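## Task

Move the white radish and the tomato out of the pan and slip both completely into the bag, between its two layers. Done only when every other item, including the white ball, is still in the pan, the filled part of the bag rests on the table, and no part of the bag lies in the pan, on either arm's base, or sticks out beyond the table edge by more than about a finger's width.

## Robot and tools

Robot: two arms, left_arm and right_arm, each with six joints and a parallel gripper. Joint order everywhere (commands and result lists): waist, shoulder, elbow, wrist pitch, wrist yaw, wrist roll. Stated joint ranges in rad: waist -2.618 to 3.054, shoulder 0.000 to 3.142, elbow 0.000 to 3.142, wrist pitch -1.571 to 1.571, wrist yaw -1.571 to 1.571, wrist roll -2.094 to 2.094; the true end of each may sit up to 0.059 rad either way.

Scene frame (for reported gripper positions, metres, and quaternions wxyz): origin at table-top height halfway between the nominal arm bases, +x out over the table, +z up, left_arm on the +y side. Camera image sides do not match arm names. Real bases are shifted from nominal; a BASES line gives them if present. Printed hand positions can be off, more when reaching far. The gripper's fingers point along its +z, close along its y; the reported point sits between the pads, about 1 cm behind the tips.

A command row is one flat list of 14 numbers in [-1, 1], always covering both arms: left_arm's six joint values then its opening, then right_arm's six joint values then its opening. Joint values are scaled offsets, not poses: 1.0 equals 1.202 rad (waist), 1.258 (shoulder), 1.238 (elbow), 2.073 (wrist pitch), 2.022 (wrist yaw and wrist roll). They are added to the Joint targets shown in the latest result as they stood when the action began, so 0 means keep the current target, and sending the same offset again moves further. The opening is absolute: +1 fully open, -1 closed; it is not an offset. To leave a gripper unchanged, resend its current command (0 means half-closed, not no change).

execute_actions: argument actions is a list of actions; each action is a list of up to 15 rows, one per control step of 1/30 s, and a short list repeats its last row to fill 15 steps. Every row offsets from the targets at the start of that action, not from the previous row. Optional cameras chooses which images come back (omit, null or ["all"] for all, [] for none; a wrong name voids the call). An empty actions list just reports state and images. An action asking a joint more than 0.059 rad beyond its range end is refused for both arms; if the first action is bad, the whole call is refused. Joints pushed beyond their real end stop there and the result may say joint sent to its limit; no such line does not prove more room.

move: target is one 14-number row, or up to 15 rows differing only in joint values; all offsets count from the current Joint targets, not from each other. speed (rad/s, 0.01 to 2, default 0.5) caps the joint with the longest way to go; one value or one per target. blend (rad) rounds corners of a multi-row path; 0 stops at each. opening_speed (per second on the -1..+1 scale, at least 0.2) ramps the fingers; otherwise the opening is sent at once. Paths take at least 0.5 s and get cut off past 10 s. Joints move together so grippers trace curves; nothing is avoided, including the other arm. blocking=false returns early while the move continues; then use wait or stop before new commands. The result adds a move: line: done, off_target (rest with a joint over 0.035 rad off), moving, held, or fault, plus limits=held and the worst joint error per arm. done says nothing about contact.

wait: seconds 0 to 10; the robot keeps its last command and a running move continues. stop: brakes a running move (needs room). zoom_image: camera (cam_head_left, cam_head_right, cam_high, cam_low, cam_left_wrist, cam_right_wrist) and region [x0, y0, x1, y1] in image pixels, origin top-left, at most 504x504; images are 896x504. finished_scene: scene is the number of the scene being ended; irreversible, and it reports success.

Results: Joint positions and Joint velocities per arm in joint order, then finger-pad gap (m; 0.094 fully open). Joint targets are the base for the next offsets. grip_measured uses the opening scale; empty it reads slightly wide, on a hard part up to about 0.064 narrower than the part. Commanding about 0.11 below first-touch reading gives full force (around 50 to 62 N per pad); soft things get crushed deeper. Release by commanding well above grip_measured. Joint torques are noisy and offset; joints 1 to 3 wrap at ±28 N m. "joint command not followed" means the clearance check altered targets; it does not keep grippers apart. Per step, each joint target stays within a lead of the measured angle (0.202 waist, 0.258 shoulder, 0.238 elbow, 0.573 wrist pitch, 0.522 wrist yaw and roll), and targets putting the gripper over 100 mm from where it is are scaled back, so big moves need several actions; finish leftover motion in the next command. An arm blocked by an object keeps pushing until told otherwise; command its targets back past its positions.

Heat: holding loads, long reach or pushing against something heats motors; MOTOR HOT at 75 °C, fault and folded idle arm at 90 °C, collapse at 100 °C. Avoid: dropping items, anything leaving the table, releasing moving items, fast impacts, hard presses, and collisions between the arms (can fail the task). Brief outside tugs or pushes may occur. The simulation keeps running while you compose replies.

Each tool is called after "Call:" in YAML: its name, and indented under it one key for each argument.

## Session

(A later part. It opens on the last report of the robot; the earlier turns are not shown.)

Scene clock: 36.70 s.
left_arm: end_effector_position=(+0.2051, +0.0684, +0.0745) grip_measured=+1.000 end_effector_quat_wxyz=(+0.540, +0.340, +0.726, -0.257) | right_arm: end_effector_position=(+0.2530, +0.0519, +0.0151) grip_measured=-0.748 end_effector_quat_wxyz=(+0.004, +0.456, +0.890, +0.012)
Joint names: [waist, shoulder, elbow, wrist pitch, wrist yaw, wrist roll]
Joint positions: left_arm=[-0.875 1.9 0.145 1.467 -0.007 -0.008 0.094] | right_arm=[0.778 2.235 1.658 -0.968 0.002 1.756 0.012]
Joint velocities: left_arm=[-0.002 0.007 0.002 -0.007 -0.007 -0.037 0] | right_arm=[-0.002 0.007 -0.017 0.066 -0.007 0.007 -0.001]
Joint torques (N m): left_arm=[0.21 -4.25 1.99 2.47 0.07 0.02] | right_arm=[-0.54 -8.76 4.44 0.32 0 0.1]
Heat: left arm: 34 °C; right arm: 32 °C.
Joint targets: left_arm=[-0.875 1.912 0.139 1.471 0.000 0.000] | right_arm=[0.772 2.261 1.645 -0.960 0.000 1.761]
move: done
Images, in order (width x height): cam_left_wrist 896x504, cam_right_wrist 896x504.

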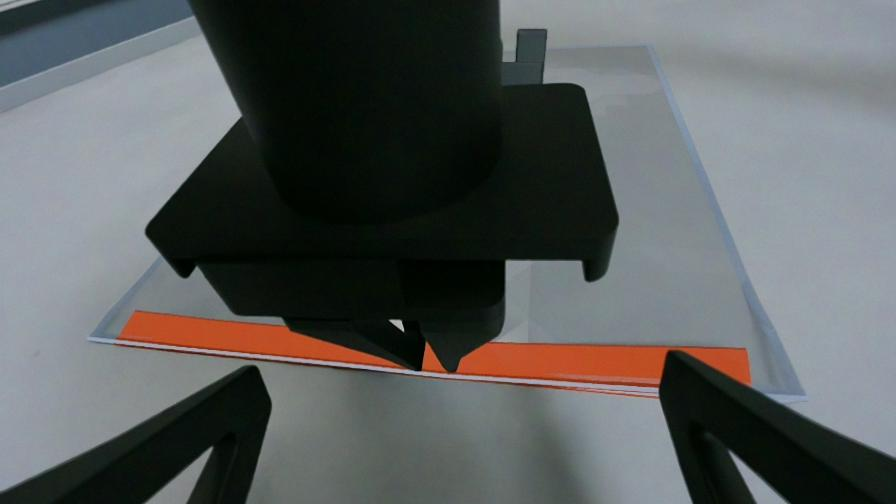

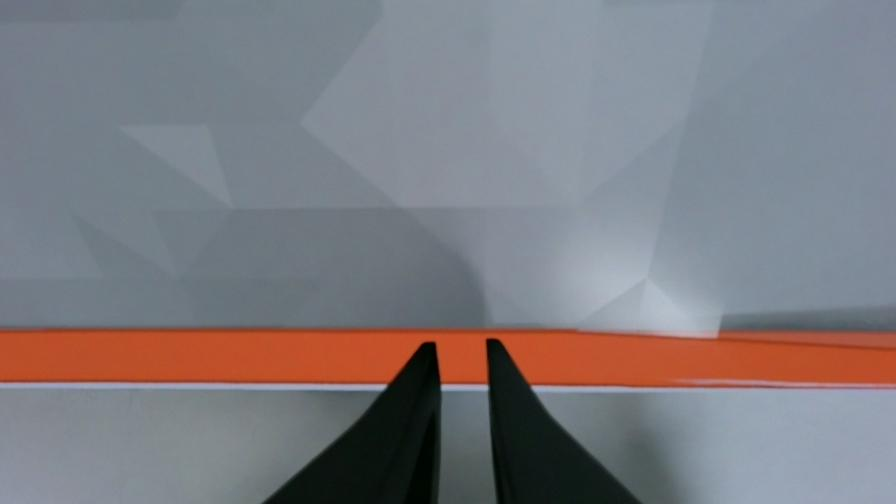

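Call:
move:
  target: [0,0,0,0,0,0,1,0,0,0,0,0,0,-1]
  opening_speed: 0.5
  cameras: ["cam_left_wrist","cam_right_wrist"]

Call:
zoom_image:
  camera: "cam_left_wrist"
  region: [330, 270, 590, 420]

Scene clock: 37.63 s.
left_arm: end_effector_position=(+0.2051, +0.0684, +0.0745) grip_measured=+1.000 end_effector_quat_wxyz=(+0.540, +0.340, +0.726, -0.257) | right_arm: end_effector_position=(+0.2532, +0.0522, +0.0151) grip_measured=-0.992 end_effector_quat_wxyz=(+0.005, +0.456, +0.890, +0.013)
Joint names: [waist, shoulder, elbow, wrist pitch, wrist yaw, wrist roll]
Joint positions: left_arm=[-0.875 1.9 0.145 1.467 -0.007 -0.008 0.094] | right_arm=[0.778 2.235 1.658 -0.967 0.002 1.756 0]
Joint velocities: left_arm=[0.007 -0.007 0.007 -0.037 -0.022 -0.095 0] | right_arm=[-0.002 -0.002 0.022 0.11 -0.11 -0.081 0]
Joint torques (N m): left_arm=[0.23 -4.27 1.99 2.48 0.08 0.01] | right_arm=[-0.51 -8.75 4.44 0.31 0 0.1]
Heat: left arm: 34 °C; right arm: 33 °C.
Joint targets: left_arm=[-0.875 1.912 0.139 1.471 0.000 0.000] | right_arm=[0.772 2.261 1.645 -0.959 0.000 1.761]
move: done
Images, in order (width x height): cam_left_wrist 896x504, cam_right_wrist 896x504.

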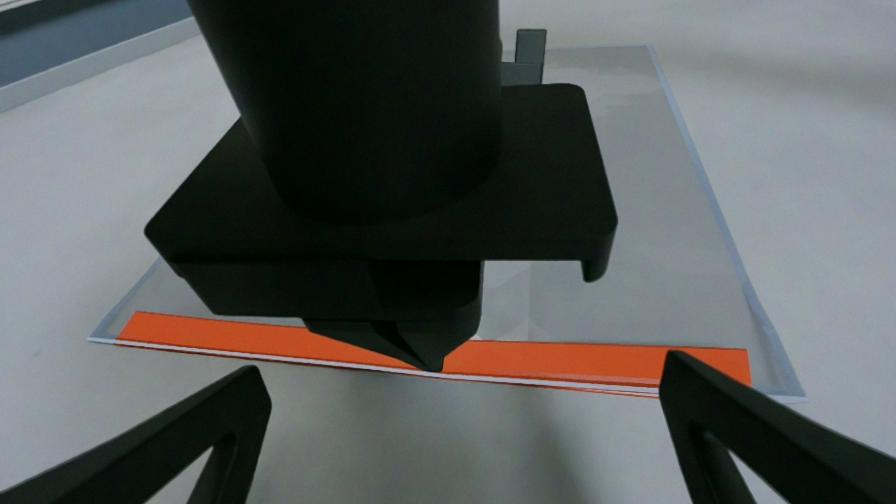

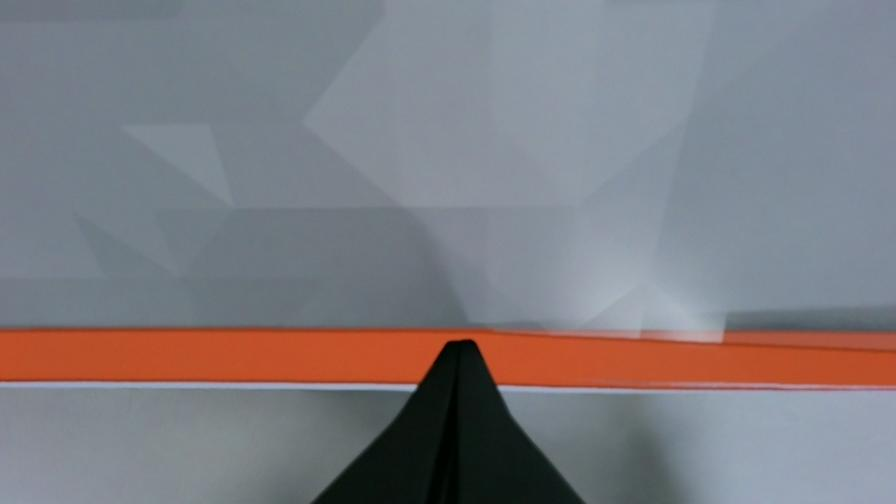

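Scaled by 1.938 from the camera's 896x504 image, which has a finer 1280x720 frame.

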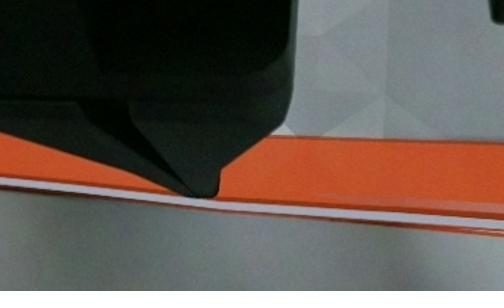

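Call:
move:
  target: [0,0,0,0,0,0,1,0,-0.0131,0.0258,-0.0217,0,0,0.9]
  speed: 0.2
  cameras: []

Call:
move:
  target: [0,0,0,0,0,0,1,0,0.0171,-0.0334,0.028,0,0,0.9]
  speed: 0.1
  cameras: ["cam_right_wrist"]

Call:
move:
  target: [0,0,0,0,0,0,1,0,0,0,0,0,0,0]
  opening_speed: 0.6
  cameras: ["cam_left_wrist","cam_right_wrist"]

Scene clock: 39.30 s.
left_arm: end_effector_position=(+0.2051, +0.0684, +0.0745) grip_measured=+1.000 end_effector_quat_wxyz=(+0.540, +0.340, +0.726, -0.257) | right_arm: end_effector_position=(+0.2518, +0.0509, +0.0156) grip_measured=+0.899 end_effector_quat_wxyz=(+0.003, +0.456, +0.890, +0.009)
Joint names: [waist, shoulder, elbow, wrist pitch, wrist yaw, wrist roll]
Joint positions: left_arm=[-0.875 1.9 0.145 1.467 -0.007 -0.008 0.094] | right_arm=[0.778 2.235 1.66 -0.977 0.001 1.757 0.089]
Joint velocities: left_arm=[-0.012 -0.012 0.002 -0.007 0.007 -0.081 0] | right_arm=[-0.002 0.002 -0.017 0.007 -0.022 0.037 0.001]
Joint torques (N m): left_arm=[0.27 -4.25 1.98 2.47 0.08 0.02] | right_arm=[-0.53 -10.18 7.36 -0.05 0.02 0.1]
Heat: left arm: 35 °C; right arm: 33 °C.
Joint targets: left_arm=[-0.875 1.912 0.139 1.471 0.000 0.000] | right_arm=[0.772 2.245 1.677 -1.005 0.000 1.761]
move: done
No camera images: "cameras" was empty.

Scene clock: 40.13 s.
left_arm: end_effector_position=(+0.2051, +0.0684, +0.0745) grip_measured=+1.000 end_effector_quat_wxyz=(+0.540, +0.340, +0.726, -0.257) | right_arm: end_effector_position=(+0.2519, +0.0510, +0.0146) grip_measured=+0.899 end_effector_quat_wxyz=(+0.003, +0.456, +0.890, +0.010)
Joint names: [waist, shoulder, elbow, wrist pitch, wrist yaw, wrist roll]
Joint positions: left_arm=[-0.875 1.9 0.145 1.467 -0.007 -0.008 0.094] | right_arm=[0.778 2.235 1.656 -0.971 0.001 1.757 0.089]
Joint velocities: left_arm=[0.007 -0.002 -0.002 -0.007 -0.007 0.022 0] | right_arm=[-0.007 -0.002 0.017 0.007 -0.007 -0.022 0]
Joint torques (N m): left_arm=[0.2 -4.25 1.96 2.46 0.08 0.02] | right_arm=[-0.54 -8.28 3.78 0.47 0.02 0.09]
Heat: left arm: 35 °C; right arm: 33 °C.
Joint targets: left_arm=[-0.875 1.912 0.139 1.471 0.000 0.000] | right_arm=[0.772 2.266 1.636 -0.947 0.000 1.761]
move: done
Images, in order (width x height): cam_right_wrist 896x504.

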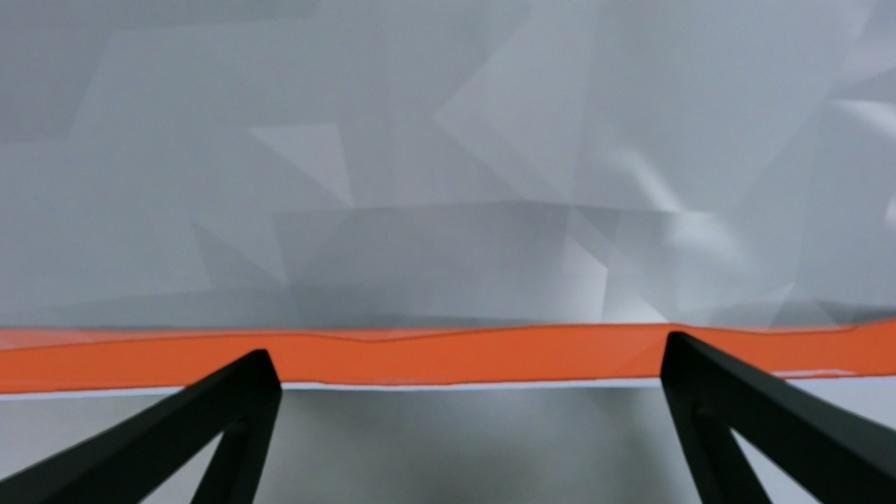

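Scene clock: 41.87 s.
left_arm: end_effector_position=(+0.2051, +0.0684, +0.0745) grip_measured=+1.000 end_effector_quat_wxyz=(+0.540, +0.340, +0.726, -0.257) | right_arm: end_effector_position=(+0.2524, +0.0516, +0.0146) grip_measured=+0.002 end_effector_quat_wxyz=(+0.004, +0.456, +0.890, +0.011)
Joint names: [waist, shoulder, elbow, wrist pitch, wrist yaw, wrist roll]
Joint positions: left_arm=[-0.875 1.9 0.145 1.467 -0.007 -0.008 0.094] | right_arm=[0.778 2.235 1.656 -0.968 0.001 1.757 0.047]
Joint velocities: left_arm=[0.007 -0.002 -0.012 -0.022 -0.007 -0.051 0] | right_arm=[-0.017 -0.002 0.012 -0.007 -0.037 0.037 -0.001]
Joint torques (N m): left_arm=[0.25 -4.22 1.96 2.47 0.07 0.02] | right_arm=[-0.53 -8.32 3.81 0.45 0.01 0.09]
Heat: left arm: 35 °C; right arm: 34 °C.
Joint targets: left_arm=[-0.875 1.912 0.139 1.471 0.000 0.000] | right_arm=[0.772 2.266 1.636 -0.947 0.000 1.761]
move: done
Images, in order (width x height): cam_left_wrist 896x504, cam_right_wrist 896x504.

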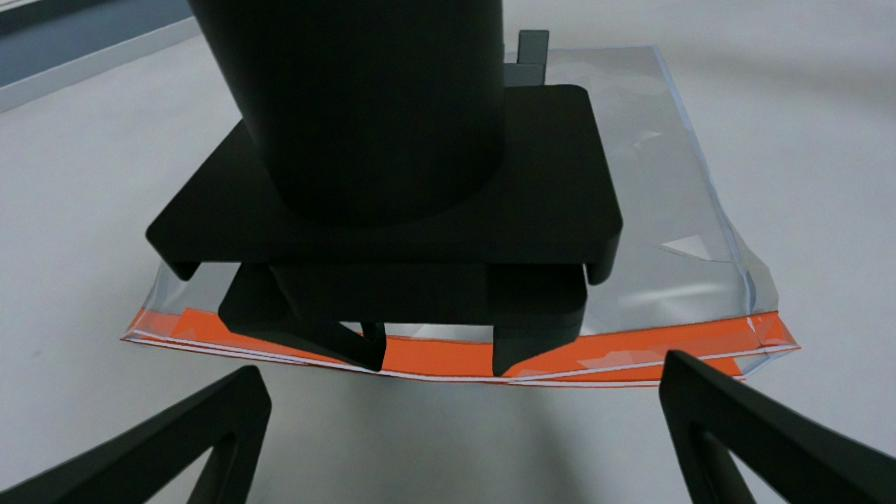

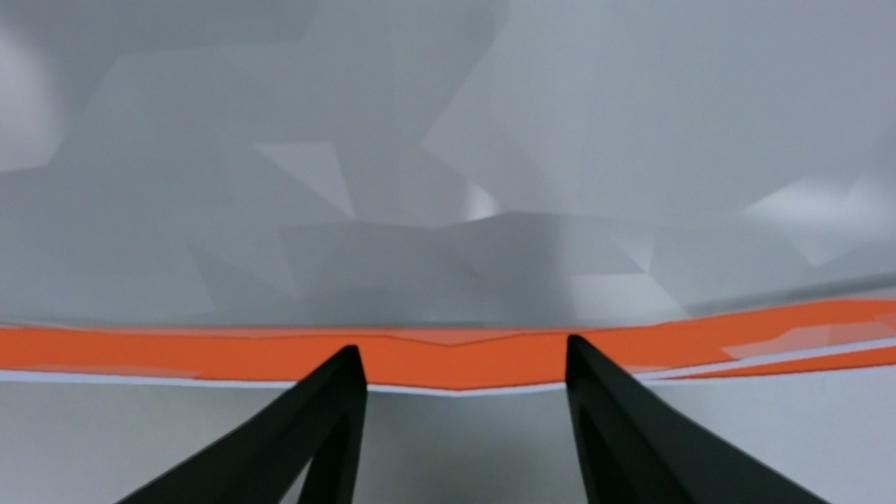

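Call:
move:
  target: [0,0,0,0,0,0,1,0,0,0,0,0,0,-0.6]
  opening_speed: 0.6
  cameras: ["cam_left_wrist","cam_right_wrist"]

Call:
zoom_image:
  camera: "cam_left_wrist"
  region: [310, 270, 810, 420]

Scene clock: 43.37 s.
left_arm: end_effector_position=(+0.2051, +0.0684, +0.0745) grip_measured=+1.000 end_effector_quat_wxyz=(+0.540, +0.340, +0.726, -0.257) | right_arm: end_effector_position=(+0.2528, +0.0519, +0.0146) grip_measured=-0.598 end_effector_quat_wxyz=(+0.004, +0.456, +0.890, +0.012)
Joint names: [waist, shoulder, elbow, wrist pitch, wrist yaw, wrist roll]
Joint positions: left_arm=[-0.875 1.9 0.145 1.467 -0.007 -0.008 0.094] | right_arm=[0.778 2.235 1.656 -0.966 0.001 1.757 0.019]
Joint velocities: left_arm=[0.012 0.012 0.022 -0.051 -0.051 -0.007 0] | right_arm=[0.012 0.002 -0.012 0.051 0.037 -0.051 0]
Joint torques (N m): left_arm=[0.25 -4.25 1.96 2.47 0.08 0.01] | right_arm=[-0.53 -8.31 3.79 0.43 0.01 0.09]
Heat: left arm: 35 °C; right arm: 34 °C.
Joint targets: left_arm=[-0.875 1.912 0.139 1.471 0.000 0.000] | right_arm=[0.772 2.266 1.636 -0.946 0.000 1.761]
move: done
Images, in order (width x height): cam_left_wrist 896x504, cam_right_wrist 896x504.

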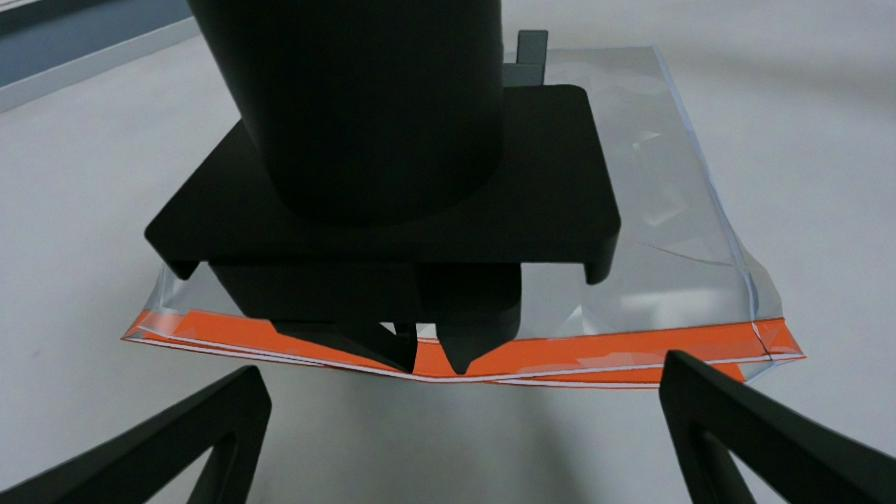

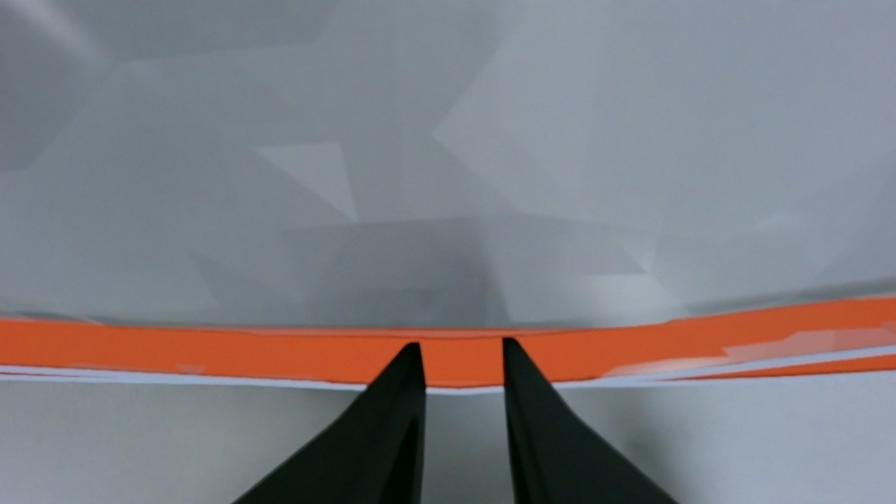

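Scaled by 1.008 from the camera's 896x504 image, which has a finer 1280x720 frame.

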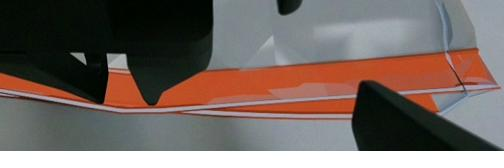

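Call:
move:
  target: [0,0,0,0,0,0,1,0,-0.0485,0.1002,-0.0806,0,0,-0.6]
  speed: 0.4
  cameras: ["cam_left_wrist"]

Call:
move:
  target: [0,0,0,0,0,0,1,-0.0707,0,0,0,0,-0.8314,0.75]
  speed: 1.0
  cameras: ["cam_left_wrist","cam_right_wrist"]

Scene clock: 45.70 s.
left_arm: end_effector_position=(+0.2051, +0.0684, +0.0745) grip_measured=+1.000 end_effector_quat_wxyz=(+0.540, +0.340, +0.726, -0.257) | right_arm: end_effector_position=(+0.2471, +0.0460, +0.0342) grip_measured=-0.599 end_effector_quat_wxyz=(-0.004, +0.456, +0.890, -0.016)
Joint names: [waist, shoulder, elbow, wrist pitch, wrist yaw, wrist roll]
Joint positions: left_arm=[-0.875 1.9 0.145 1.467 -0.007 -0.008 0.094] | right_arm=[0.778 2.235 1.737 -1.105 0.001 1.757 0.019]
Joint velocities: left_arm=[0.017 -0.002 0.007 0.051 -0.022 0.037 0] | right_arm=[0.007 0.007 0.012 0.007 -0.037 -0.051 0]
Joint torques (N m): left_arm=[0.24 -4.26 1.94 2.47 0.07 0.02] | right_arm=[-0.53 -13.7 7.86 0.06 0.01 0.1]
Heat: left arm: 35 °C; right arm: 35 °C.
Joint targets: left_arm=[-0.875 1.912 0.139 1.471 0.000 0.000] | right_arm=[0.772 2.205 1.760 -1.113 0.000 1.761]
move: done
Images, in order (width x height): cam_left_wrist 896x504.

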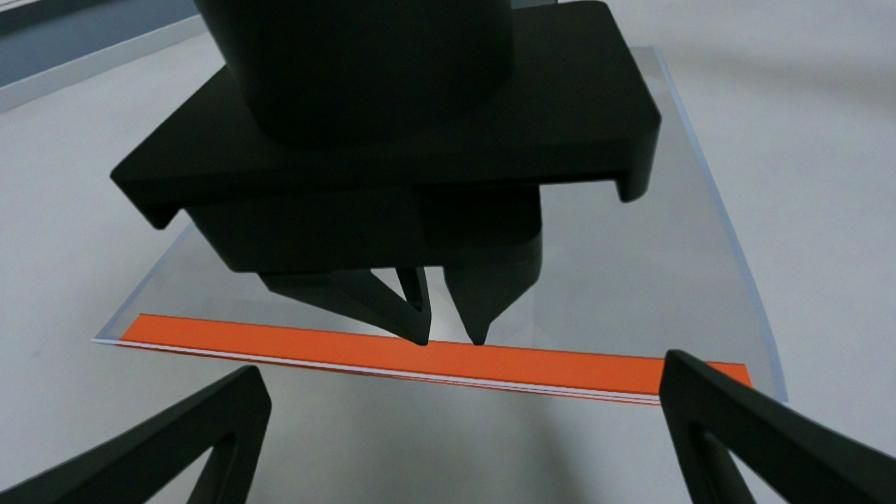

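Scene clock: 48.33 s.
left_arm: end_effector_position=(+0.2051, +0.0684, +0.0745) grip_measured=+1.000 end_effector_quat_wxyz=(+0.540, +0.340, +0.726, -0.257) | right_arm: end_effector_position=(+0.2714, +0.0197, +0.0343) grip_measured=+0.749 end_effector_quat_wxyz=(-0.016, -0.314, +0.949, -0.007)
Joint names: [waist, shoulder, elbow, wrist pitch, wrist yaw, wrist roll]
Joint positions: left_arm=[-0.875 1.9 0.145 1.467 -0.007 -0.008 0.094] | right_arm=[0.692 2.235 1.737 -1.108 0.001 0.086 0.082]
Joint velocities: left_arm=[-0.012 -0.002 -0.002 -0.051 0.007 -0.022 0] | right_arm=[0.002 0.007 0.002 0.022 -0.022 0.007 0]
Joint torques (N m): left_arm=[0.25 -4.29 1.99 2.47 0.07 0.03] | right_arm=[-0.55 -13.79 7.94 0.15 -0.03 -0.01]
Heat: left arm: 36 °C; right arm: 36 °C.
Joint targets: left_arm=[-0.875 1.912 0.139 1.471 0.000 0.000] | right_arm=[0.687 2.205 1.760 -1.114 0.000 0.080]
move: done
Images, in order (width x height): cam_left_wrist 896x504, cam_right_wrist 896x504.

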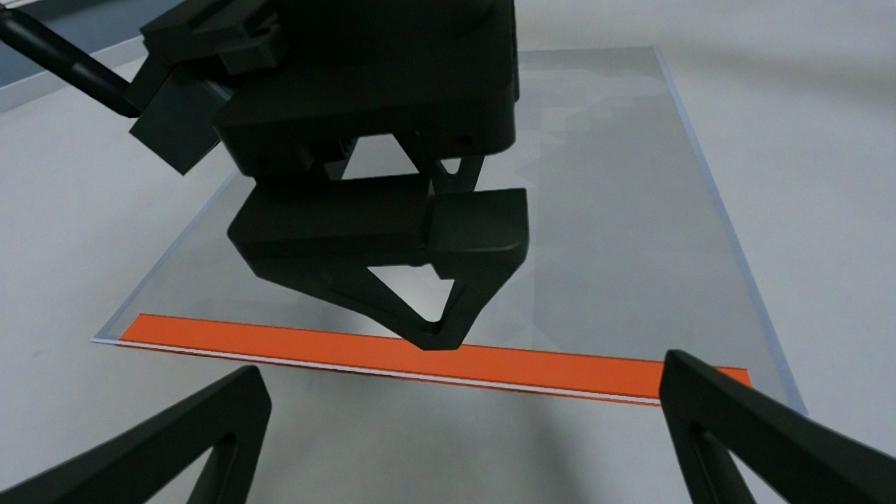

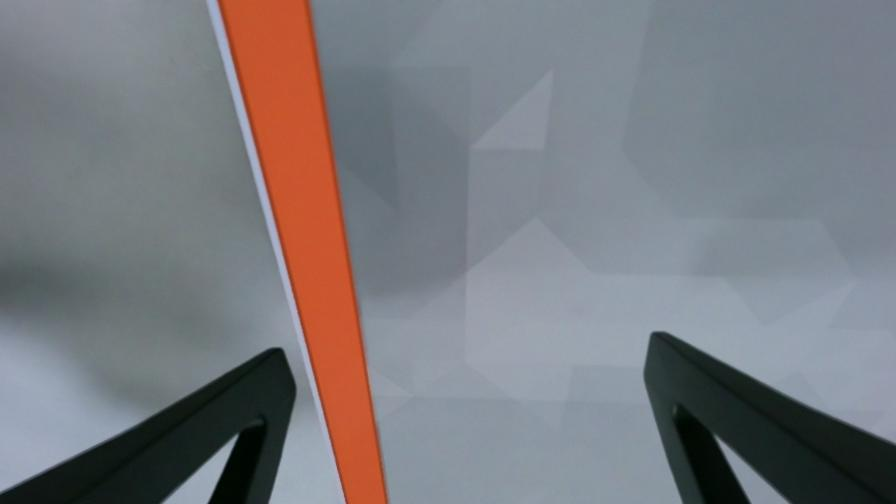

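Call:
move:
  target: [0,0,0,0,0,0,1,0,0.0465,-0.0980,0.079,0,0,0.75]
  speed: 0.2
  cameras: ["cam_left_wrist","cam_right_wrist"]

Call:
move:
  target: [0,0,0,0,0,0,1,0,0,0,0,0,0,0.1]
  opening_speed: 0.6
  cameras: ["cam_left_wrist","cam_right_wrist"]

Scene clock: 50.50 s.
left_arm: end_effector_position=(+0.2051, +0.0684, +0.0745) grip_measured=+1.000 end_effector_quat_wxyz=(+0.540, +0.340, +0.726, -0.257) | right_arm: end_effector_position=(+0.2732, +0.0210, +0.0145) grip_measured=+0.749 end_effector_quat_wxyz=(-0.001, -0.315, +0.949, -0.002)
Joint names: [waist, shoulder, elbow, wrist pitch, wrist yaw, wrist roll]
Joint positions: left_arm=[-0.875 1.9 0.145 1.467 -0.007 -0.008 0.094] | right_arm=[0.692 2.236 1.658 -0.995 0.002 0.085 0.082]
Joint velocities: left_arm=[0.007 -0.002 0.007 -0.007 0.022 -0.051 0] | right_arm=[-0.012 -0.002 -0.007 -0.037 -0.037 -0.051 -0.001]
Joint torques (N m): left_arm=[0.24 -4.25 1.99 2.46 0.06 0.01] | right_arm=[-0.32 -8.73 3.99 0.73 -0.1 0]
Heat: left arm: 36 °C; right arm: 37 °C.
Joint targets: left_arm=[-0.875 1.912 0.139 1.471 0.000 0.000] | right_arm=[0.687 2.264 1.639 -0.950 0.000 0.080]
move: off_target (right_arm); right_arm: the wrist pitch is farthest, 0.045 rad from its target
Images, in order (width x height): cam_left_wrist 896x504, cam_right_wrist 896x504.

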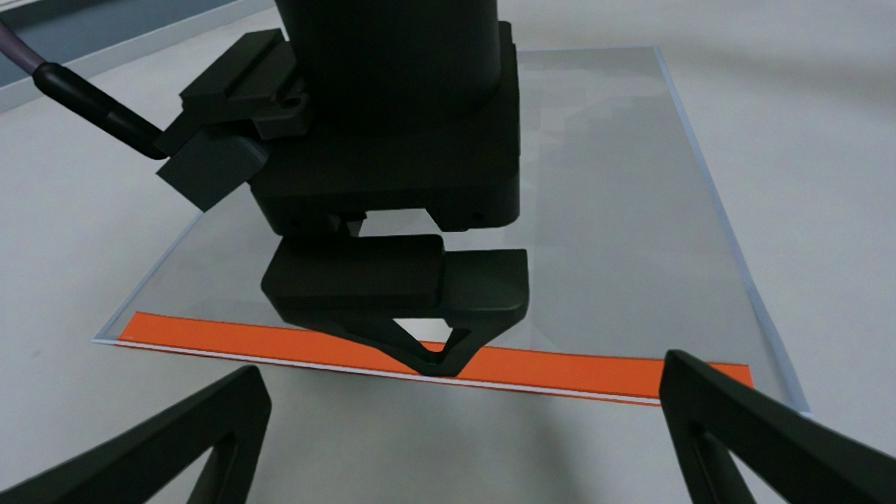

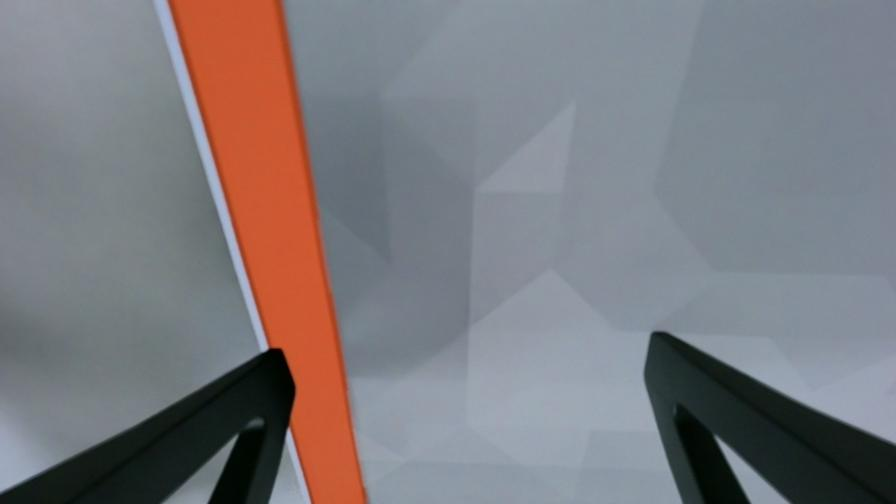

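Scene clock: 51.80 s.
left_arm: end_effector_position=(+0.2051, +0.0684, +0.0745) grip_measured=+1.000 end_effector_quat_wxyz=(+0.540, +0.340, +0.726, -0.257) | right_arm: end_effector_position=(+0.2769, +0.0230, +0.0145) grip_measured=+0.102 end_effector_quat_wxyz=(+0.007, -0.314, +0.949, +0.000)
Joint names: [waist, shoulder, elbow, wrist pitch, wrist yaw, wrist roll]
Joint positions: left_arm=[-0.875 1.9 0.145 1.467 -0.007 -0.008 0.094] | right_arm=[0.691 2.236 1.658 -0.979 0.005 0.085 0.052]
Joint velocities: left_arm=[0.002 0.002 -0.007 0.037 -0.066 0.007 0] | right_arm=[0.017 -0.002 -0.022 0.037 0.022 -0.081 -0.001]
Joint torques (N m): left_arm=[0.21 -4.25 1.98 2.47 0.07 0.02] | right_arm=[-0.39 -8.73 3.96 0.6 -0.07 0]
Heat: left arm: 36 °C; right arm: 37 °C.
Joint targets: left_arm=[-0.875 1.912 0.139 1.471 0.000 0.000] | right_arm=[0.687 2.264 1.639 -0.950 0.000 0.080]
move: done
Images, in order (width x height): cam_left_wrist 896x504, cam_right_wrist 896x504.

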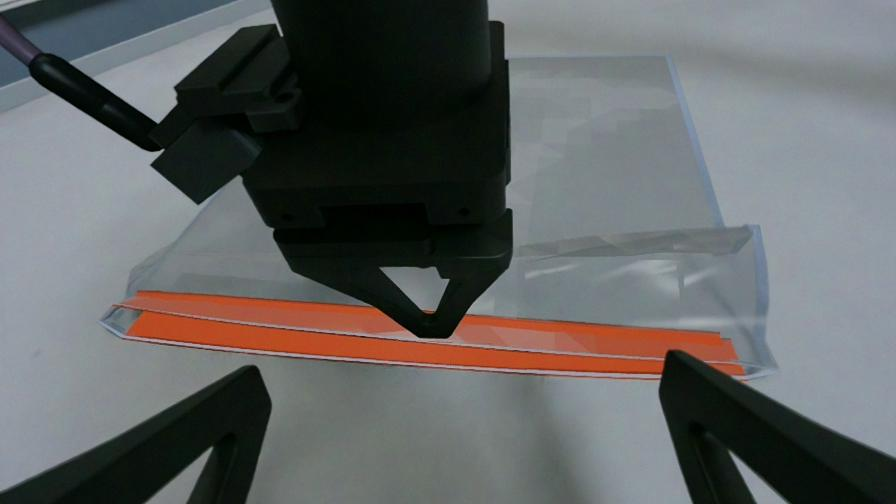

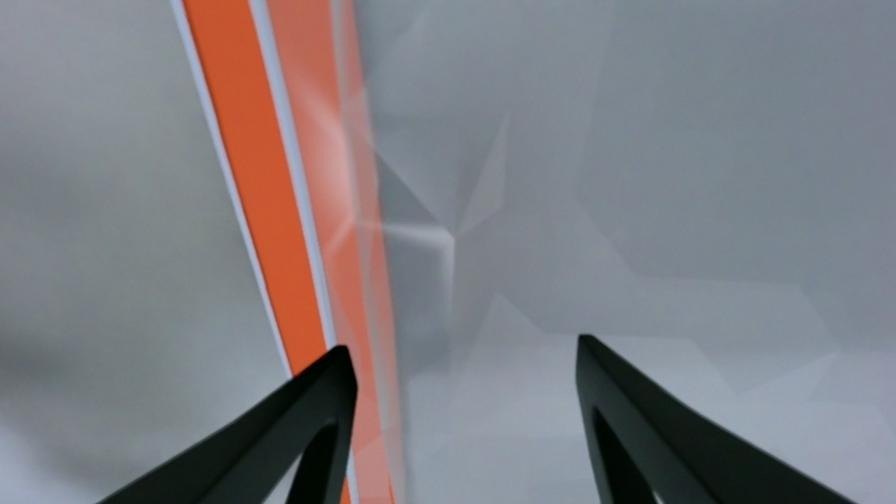

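Call:
move:
  target: [0,0,0,0,0,0,1,0,0,0,0,0,0,-0.5]
  opening_speed: 0.5
  cameras: ["cam_left_wrist","cam_right_wrist"]

Scene clock: 53.53 s.
left_arm: end_effector_position=(+0.2051, +0.0684, +0.0745) grip_measured=+1.000 end_effector_quat_wxyz=(+0.540, +0.340, +0.726, -0.257) | right_arm: end_effector_position=(+0.2787, +0.0246, +0.0146) grip_measured=-0.498 end_effector_quat_wxyz=(+0.012, -0.314, +0.949, +0.002)
Joint names: [waist, shoulder, elbow, wrist pitch, wrist yaw, wrist roll]
Joint positions: left_arm=[-0.875 1.9 0.145 1.467 -0.007 -0.008 0.094] | right_arm=[0.691 2.236 1.658 -0.969 0.005 0.085 0.024]
Joint velocities: left_arm=[0.007 -0.017 -0.027 -0.095 0.037 0.022 0] | right_arm=[0.002 0.002 0.012 -0.022 -0.022 0.051 0]
Joint torques (N m): left_arm=[0.27 -4.26 1.98 2.48 0.07 0.02] | right_arm=[-0.42 -8.73 3.97 0.51 -0.07 0]
Heat: left arm: 36 °C; right arm: 37 °C.
Joint targets: left_arm=[-0.875 1.912 0.139 1.471 0.000 0.000] | right_arm=[0.687 2.264 1.639 -0.950 0.000 0.080]
move: done
Images, in order (width x height): cam_left_wrist 896x504, cam_right_wrist 896x504.

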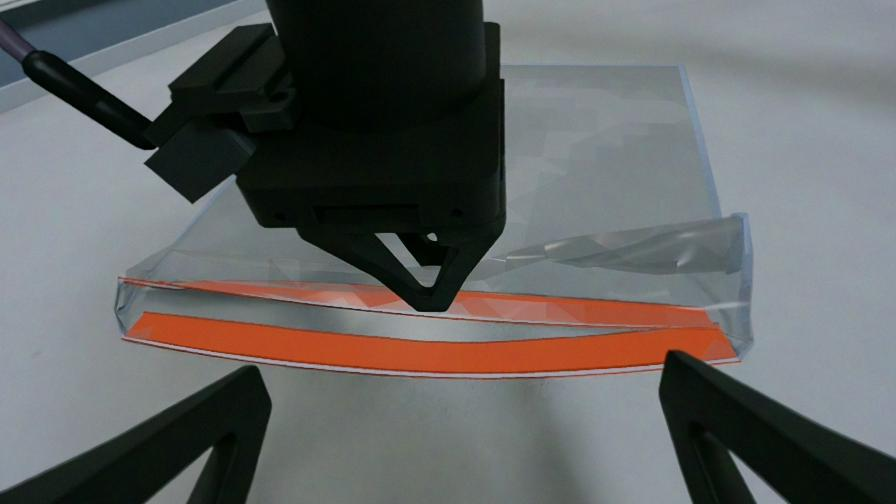

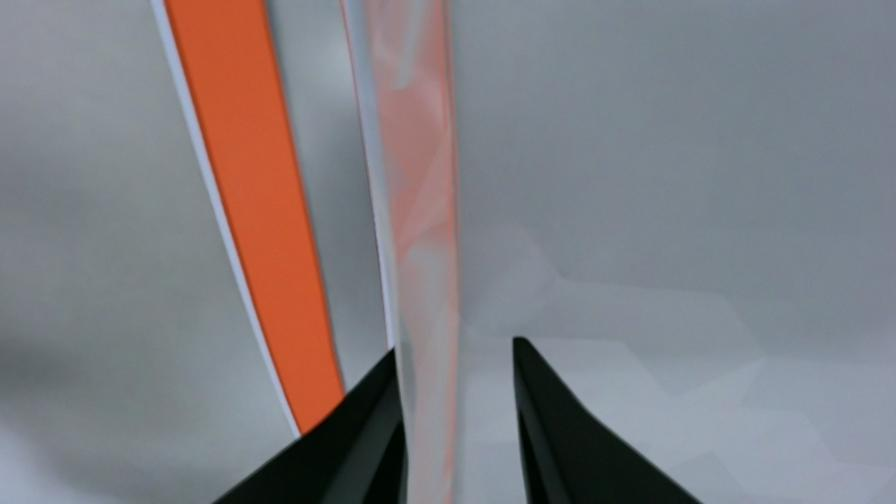

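Call:
move:
  target: [0,0,0,0,0,0,1,0,0,0,0,0,0,-1]
  opening_speed: 0.5
  cameras: ["cam_left_wrist","cam_right_wrist"]

Scene clock: 63.40 s.
left_arm: end_effector_position=(+0.2051, +0.0684, +0.0745) grip_measured=+1.000 end_effector_quat_wxyz=(+0.540, +0.340, +0.726, -0.257) | right_arm: end_effector_position=(+0.2791, +0.0248, +0.0146) grip_measured=-0.987 end_effector_quat_wxyz=(+0.013, -0.314, +0.949, +0.002)
Joint names: [waist, shoulder, elbow, wrist pitch, wrist yaw, wrist roll]
Joint positions: left_arm=[-0.875 1.9 0.145 1.467 -0.007 -0.008 0.094] | right_arm=[0.691 2.236 1.658 -0.967 0.006 0.085 0.001]
Joint velocities: left_arm=[0.017 0.012 0.007 -0.007 -0.037 0.022 0] | right_arm=[-0.007 -0.002 -0.022 0.022 0.007 0.051 0.001]
Joint torques (N m): left_arm=[0.23 -4.23 1.99 2.47 0.07 0.02] | right_arm=[-0.38 -8.72 3.97 0.51 -0.07 0]
Heat: left arm: 37 °C; right arm: 38 °C.
Joint targets: left_arm=[-0.875 1.912 0.139 1.471 0.000 0.000] | right_arm=[0.687 2.264 1.639 -0.950 0.000 0.080]
move: done
Images, in order (width x height): cam_left_wrist 896x504, cam_right_wrist 896x504.

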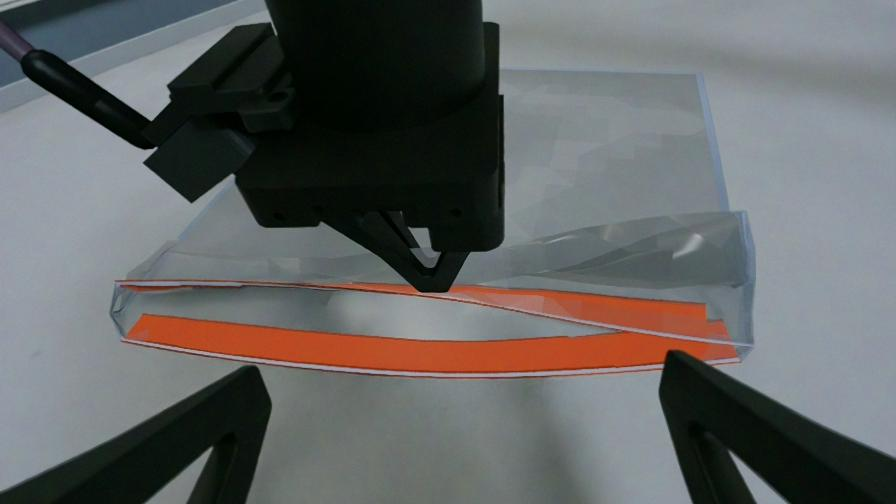

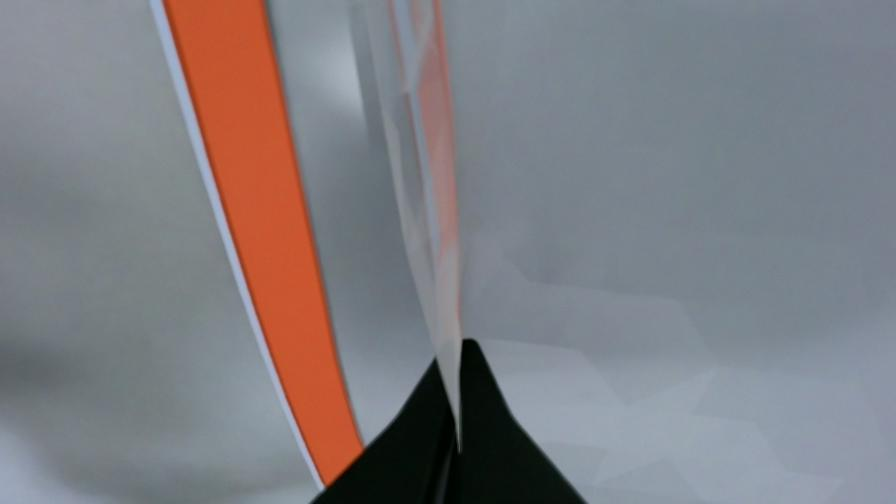

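Call:
move:
  target: [0,0,0,0,0,0,1,0,-0.051,0.098,-0.087,0,0,-1]
  speed: 0.2
  cameras: ["cam_left_wrist","cam_right_wrist","cam_head_left"]

Scene clock: 66.70 s.
left_arm: end_effector_position=(+0.2051, +0.0684, +0.0745) grip_measured=+1.000 end_effector_quat_wxyz=(+0.540, +0.340, +0.726, -0.257) | right_arm: end_effector_position=(+0.2688, +0.0157, +0.0333) grip_measured=-0.987 end_effector_quat_wxyz=(-0.024, -0.314, +0.949, -0.013)
Joint names: [waist, shoulder, elbow, wrist pitch, wrist yaw, wrist roll]
Joint positions: left_arm=[-0.875 1.9 0.145 1.467 -0.007 -0.008 0.094] | right_arm=[0.691 2.236 1.734 -1.123 0.006 0.085 0.001]
Joint velocities: left_arm=[0.012 -0.002 -0.007 -0.051 -0.037 -0.007 0] | right_arm=[0.002 -0.007 0.007 -0.051 0.037 -0.066 0]
Joint torques (N m): left_arm=[0.25 -4.23 1.96 2.48 0.08 0.02] | right_arm=[-0.39 -14.35 8.16 0.06 -0.07 -0.01]
Heat: left arm: 38 °C; right arm: 39 °C.
Joint targets: left_arm=[-0.875 1.912 0.139 1.471 0.000 0.000] | right_arm=[0.687 2.200 1.760 -1.130 0.000 0.080]
move: off_target (right_arm); right_arm: the shoulder is farthest, 0.037 rad from its target
Images, in order (width x height): cam_head_left 896x504, cam_left_wrist 896x504, cam_right_wrist 896x504.

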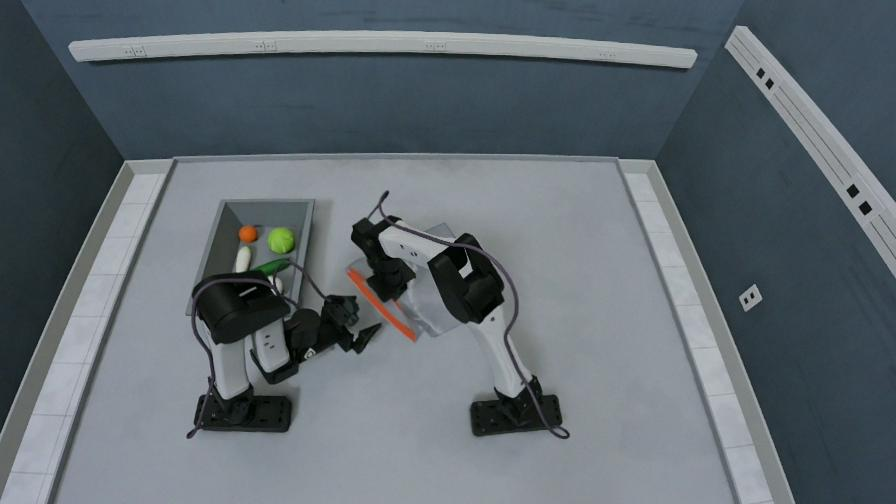

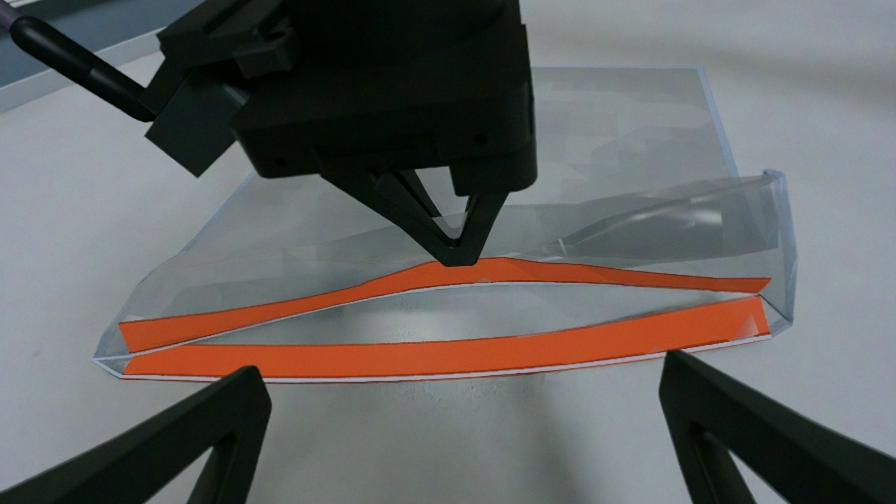

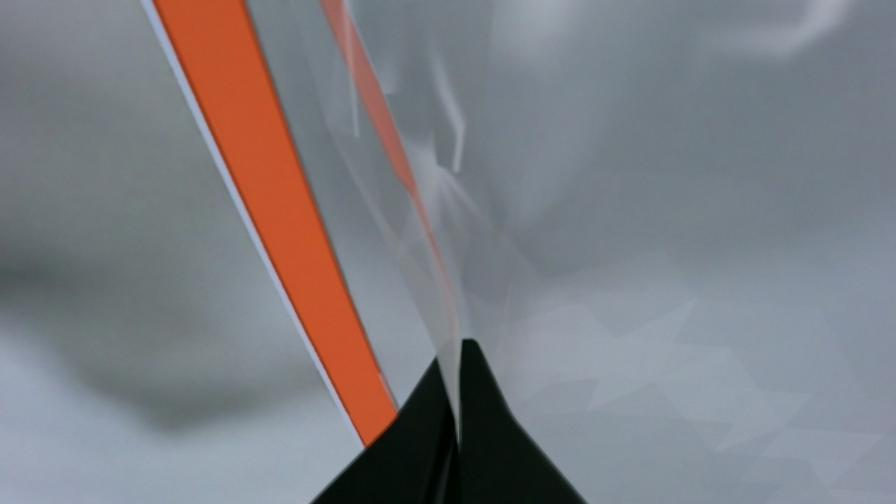

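Call:
move:
  target: [0,0,0,0,0,0,1,0,-0.105,0.0687,-0.070,0,0,-1]
  speed: 0.2
  cameras: ["cam_left_wrist","cam_right_wrist","cam_head_right"]

Scene clock: 69.27 s.
left_arm: end_effector_position=(+0.2051, +0.0684, +0.0745) grip_measured=+1.000 end_effector_quat_wxyz=(+0.540, +0.340, +0.726, -0.257) | right_arm: end_effector_position=(+0.2665, +0.0136, +0.1028) grip_measured=-0.987 end_effector_quat_wxyz=(+0.004, -0.314, +0.949, -0.001)
Joint names: [waist, shoulder, elbow, wrist pitch, wrist yaw, wrist roll]
Joint positions: left_arm=[-0.875 1.9 0.145 1.467 -0.007 -0.008 0.094] | right_arm=[0.691 2.115 1.821 -1.269 0.006 0.085 0.001]
Joint velocities: left_arm=[0.012 -0.002 0.007 -0.051 -0.007 0.022 0] | right_arm=[-0.002 -0.012 -0.007 0.022 -0.051 0.007 0]
Joint torques (N m): left_arm=[0.24 -4.25 1.98 2.47 0.07 0.03] | right_arm=[-0.39 -14.69 8.34 0.23 -0.07 0]
Heat: left arm: 38 °C; right arm: 39 °C.
Joint targets: left_arm=[-0.875 1.912 0.139 1.471 0.000 0.000] | right_arm=[0.687 2.067 1.845 -1.275 0.000 0.080]
move: off_target (right_arm); right_arm: the shoulder is farthest, 0.047 rad from its target
Images, in order (width x height): cam_head_right 896x504, cam_left_wrist 896x504, cam_right_wrist 896x504.

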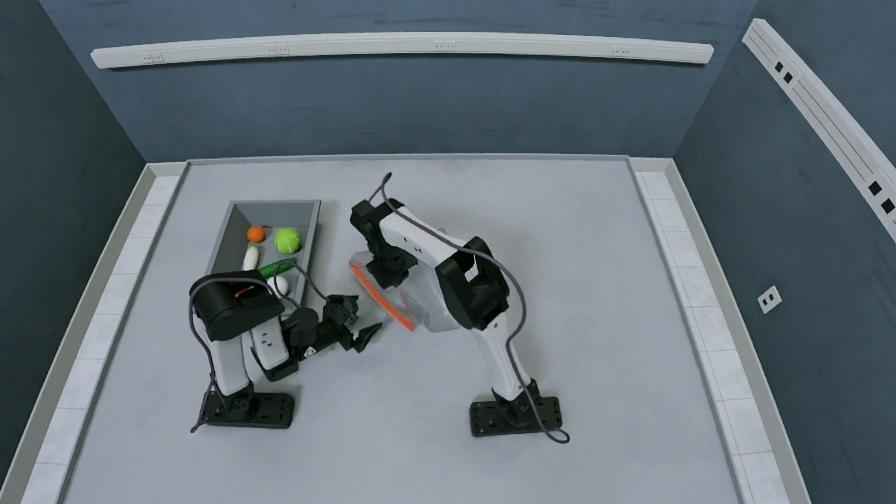

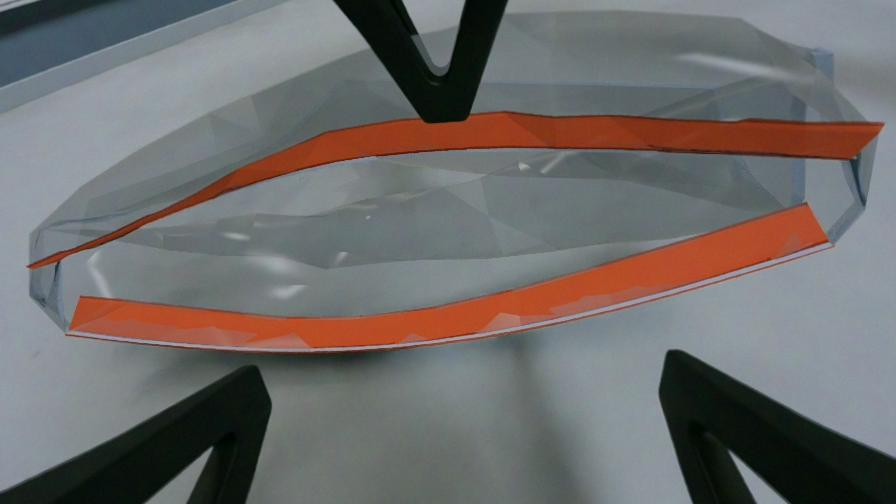

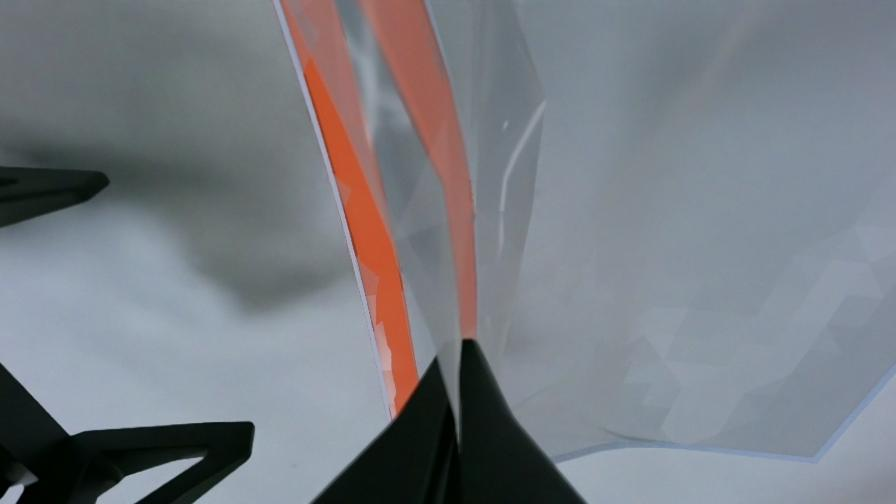

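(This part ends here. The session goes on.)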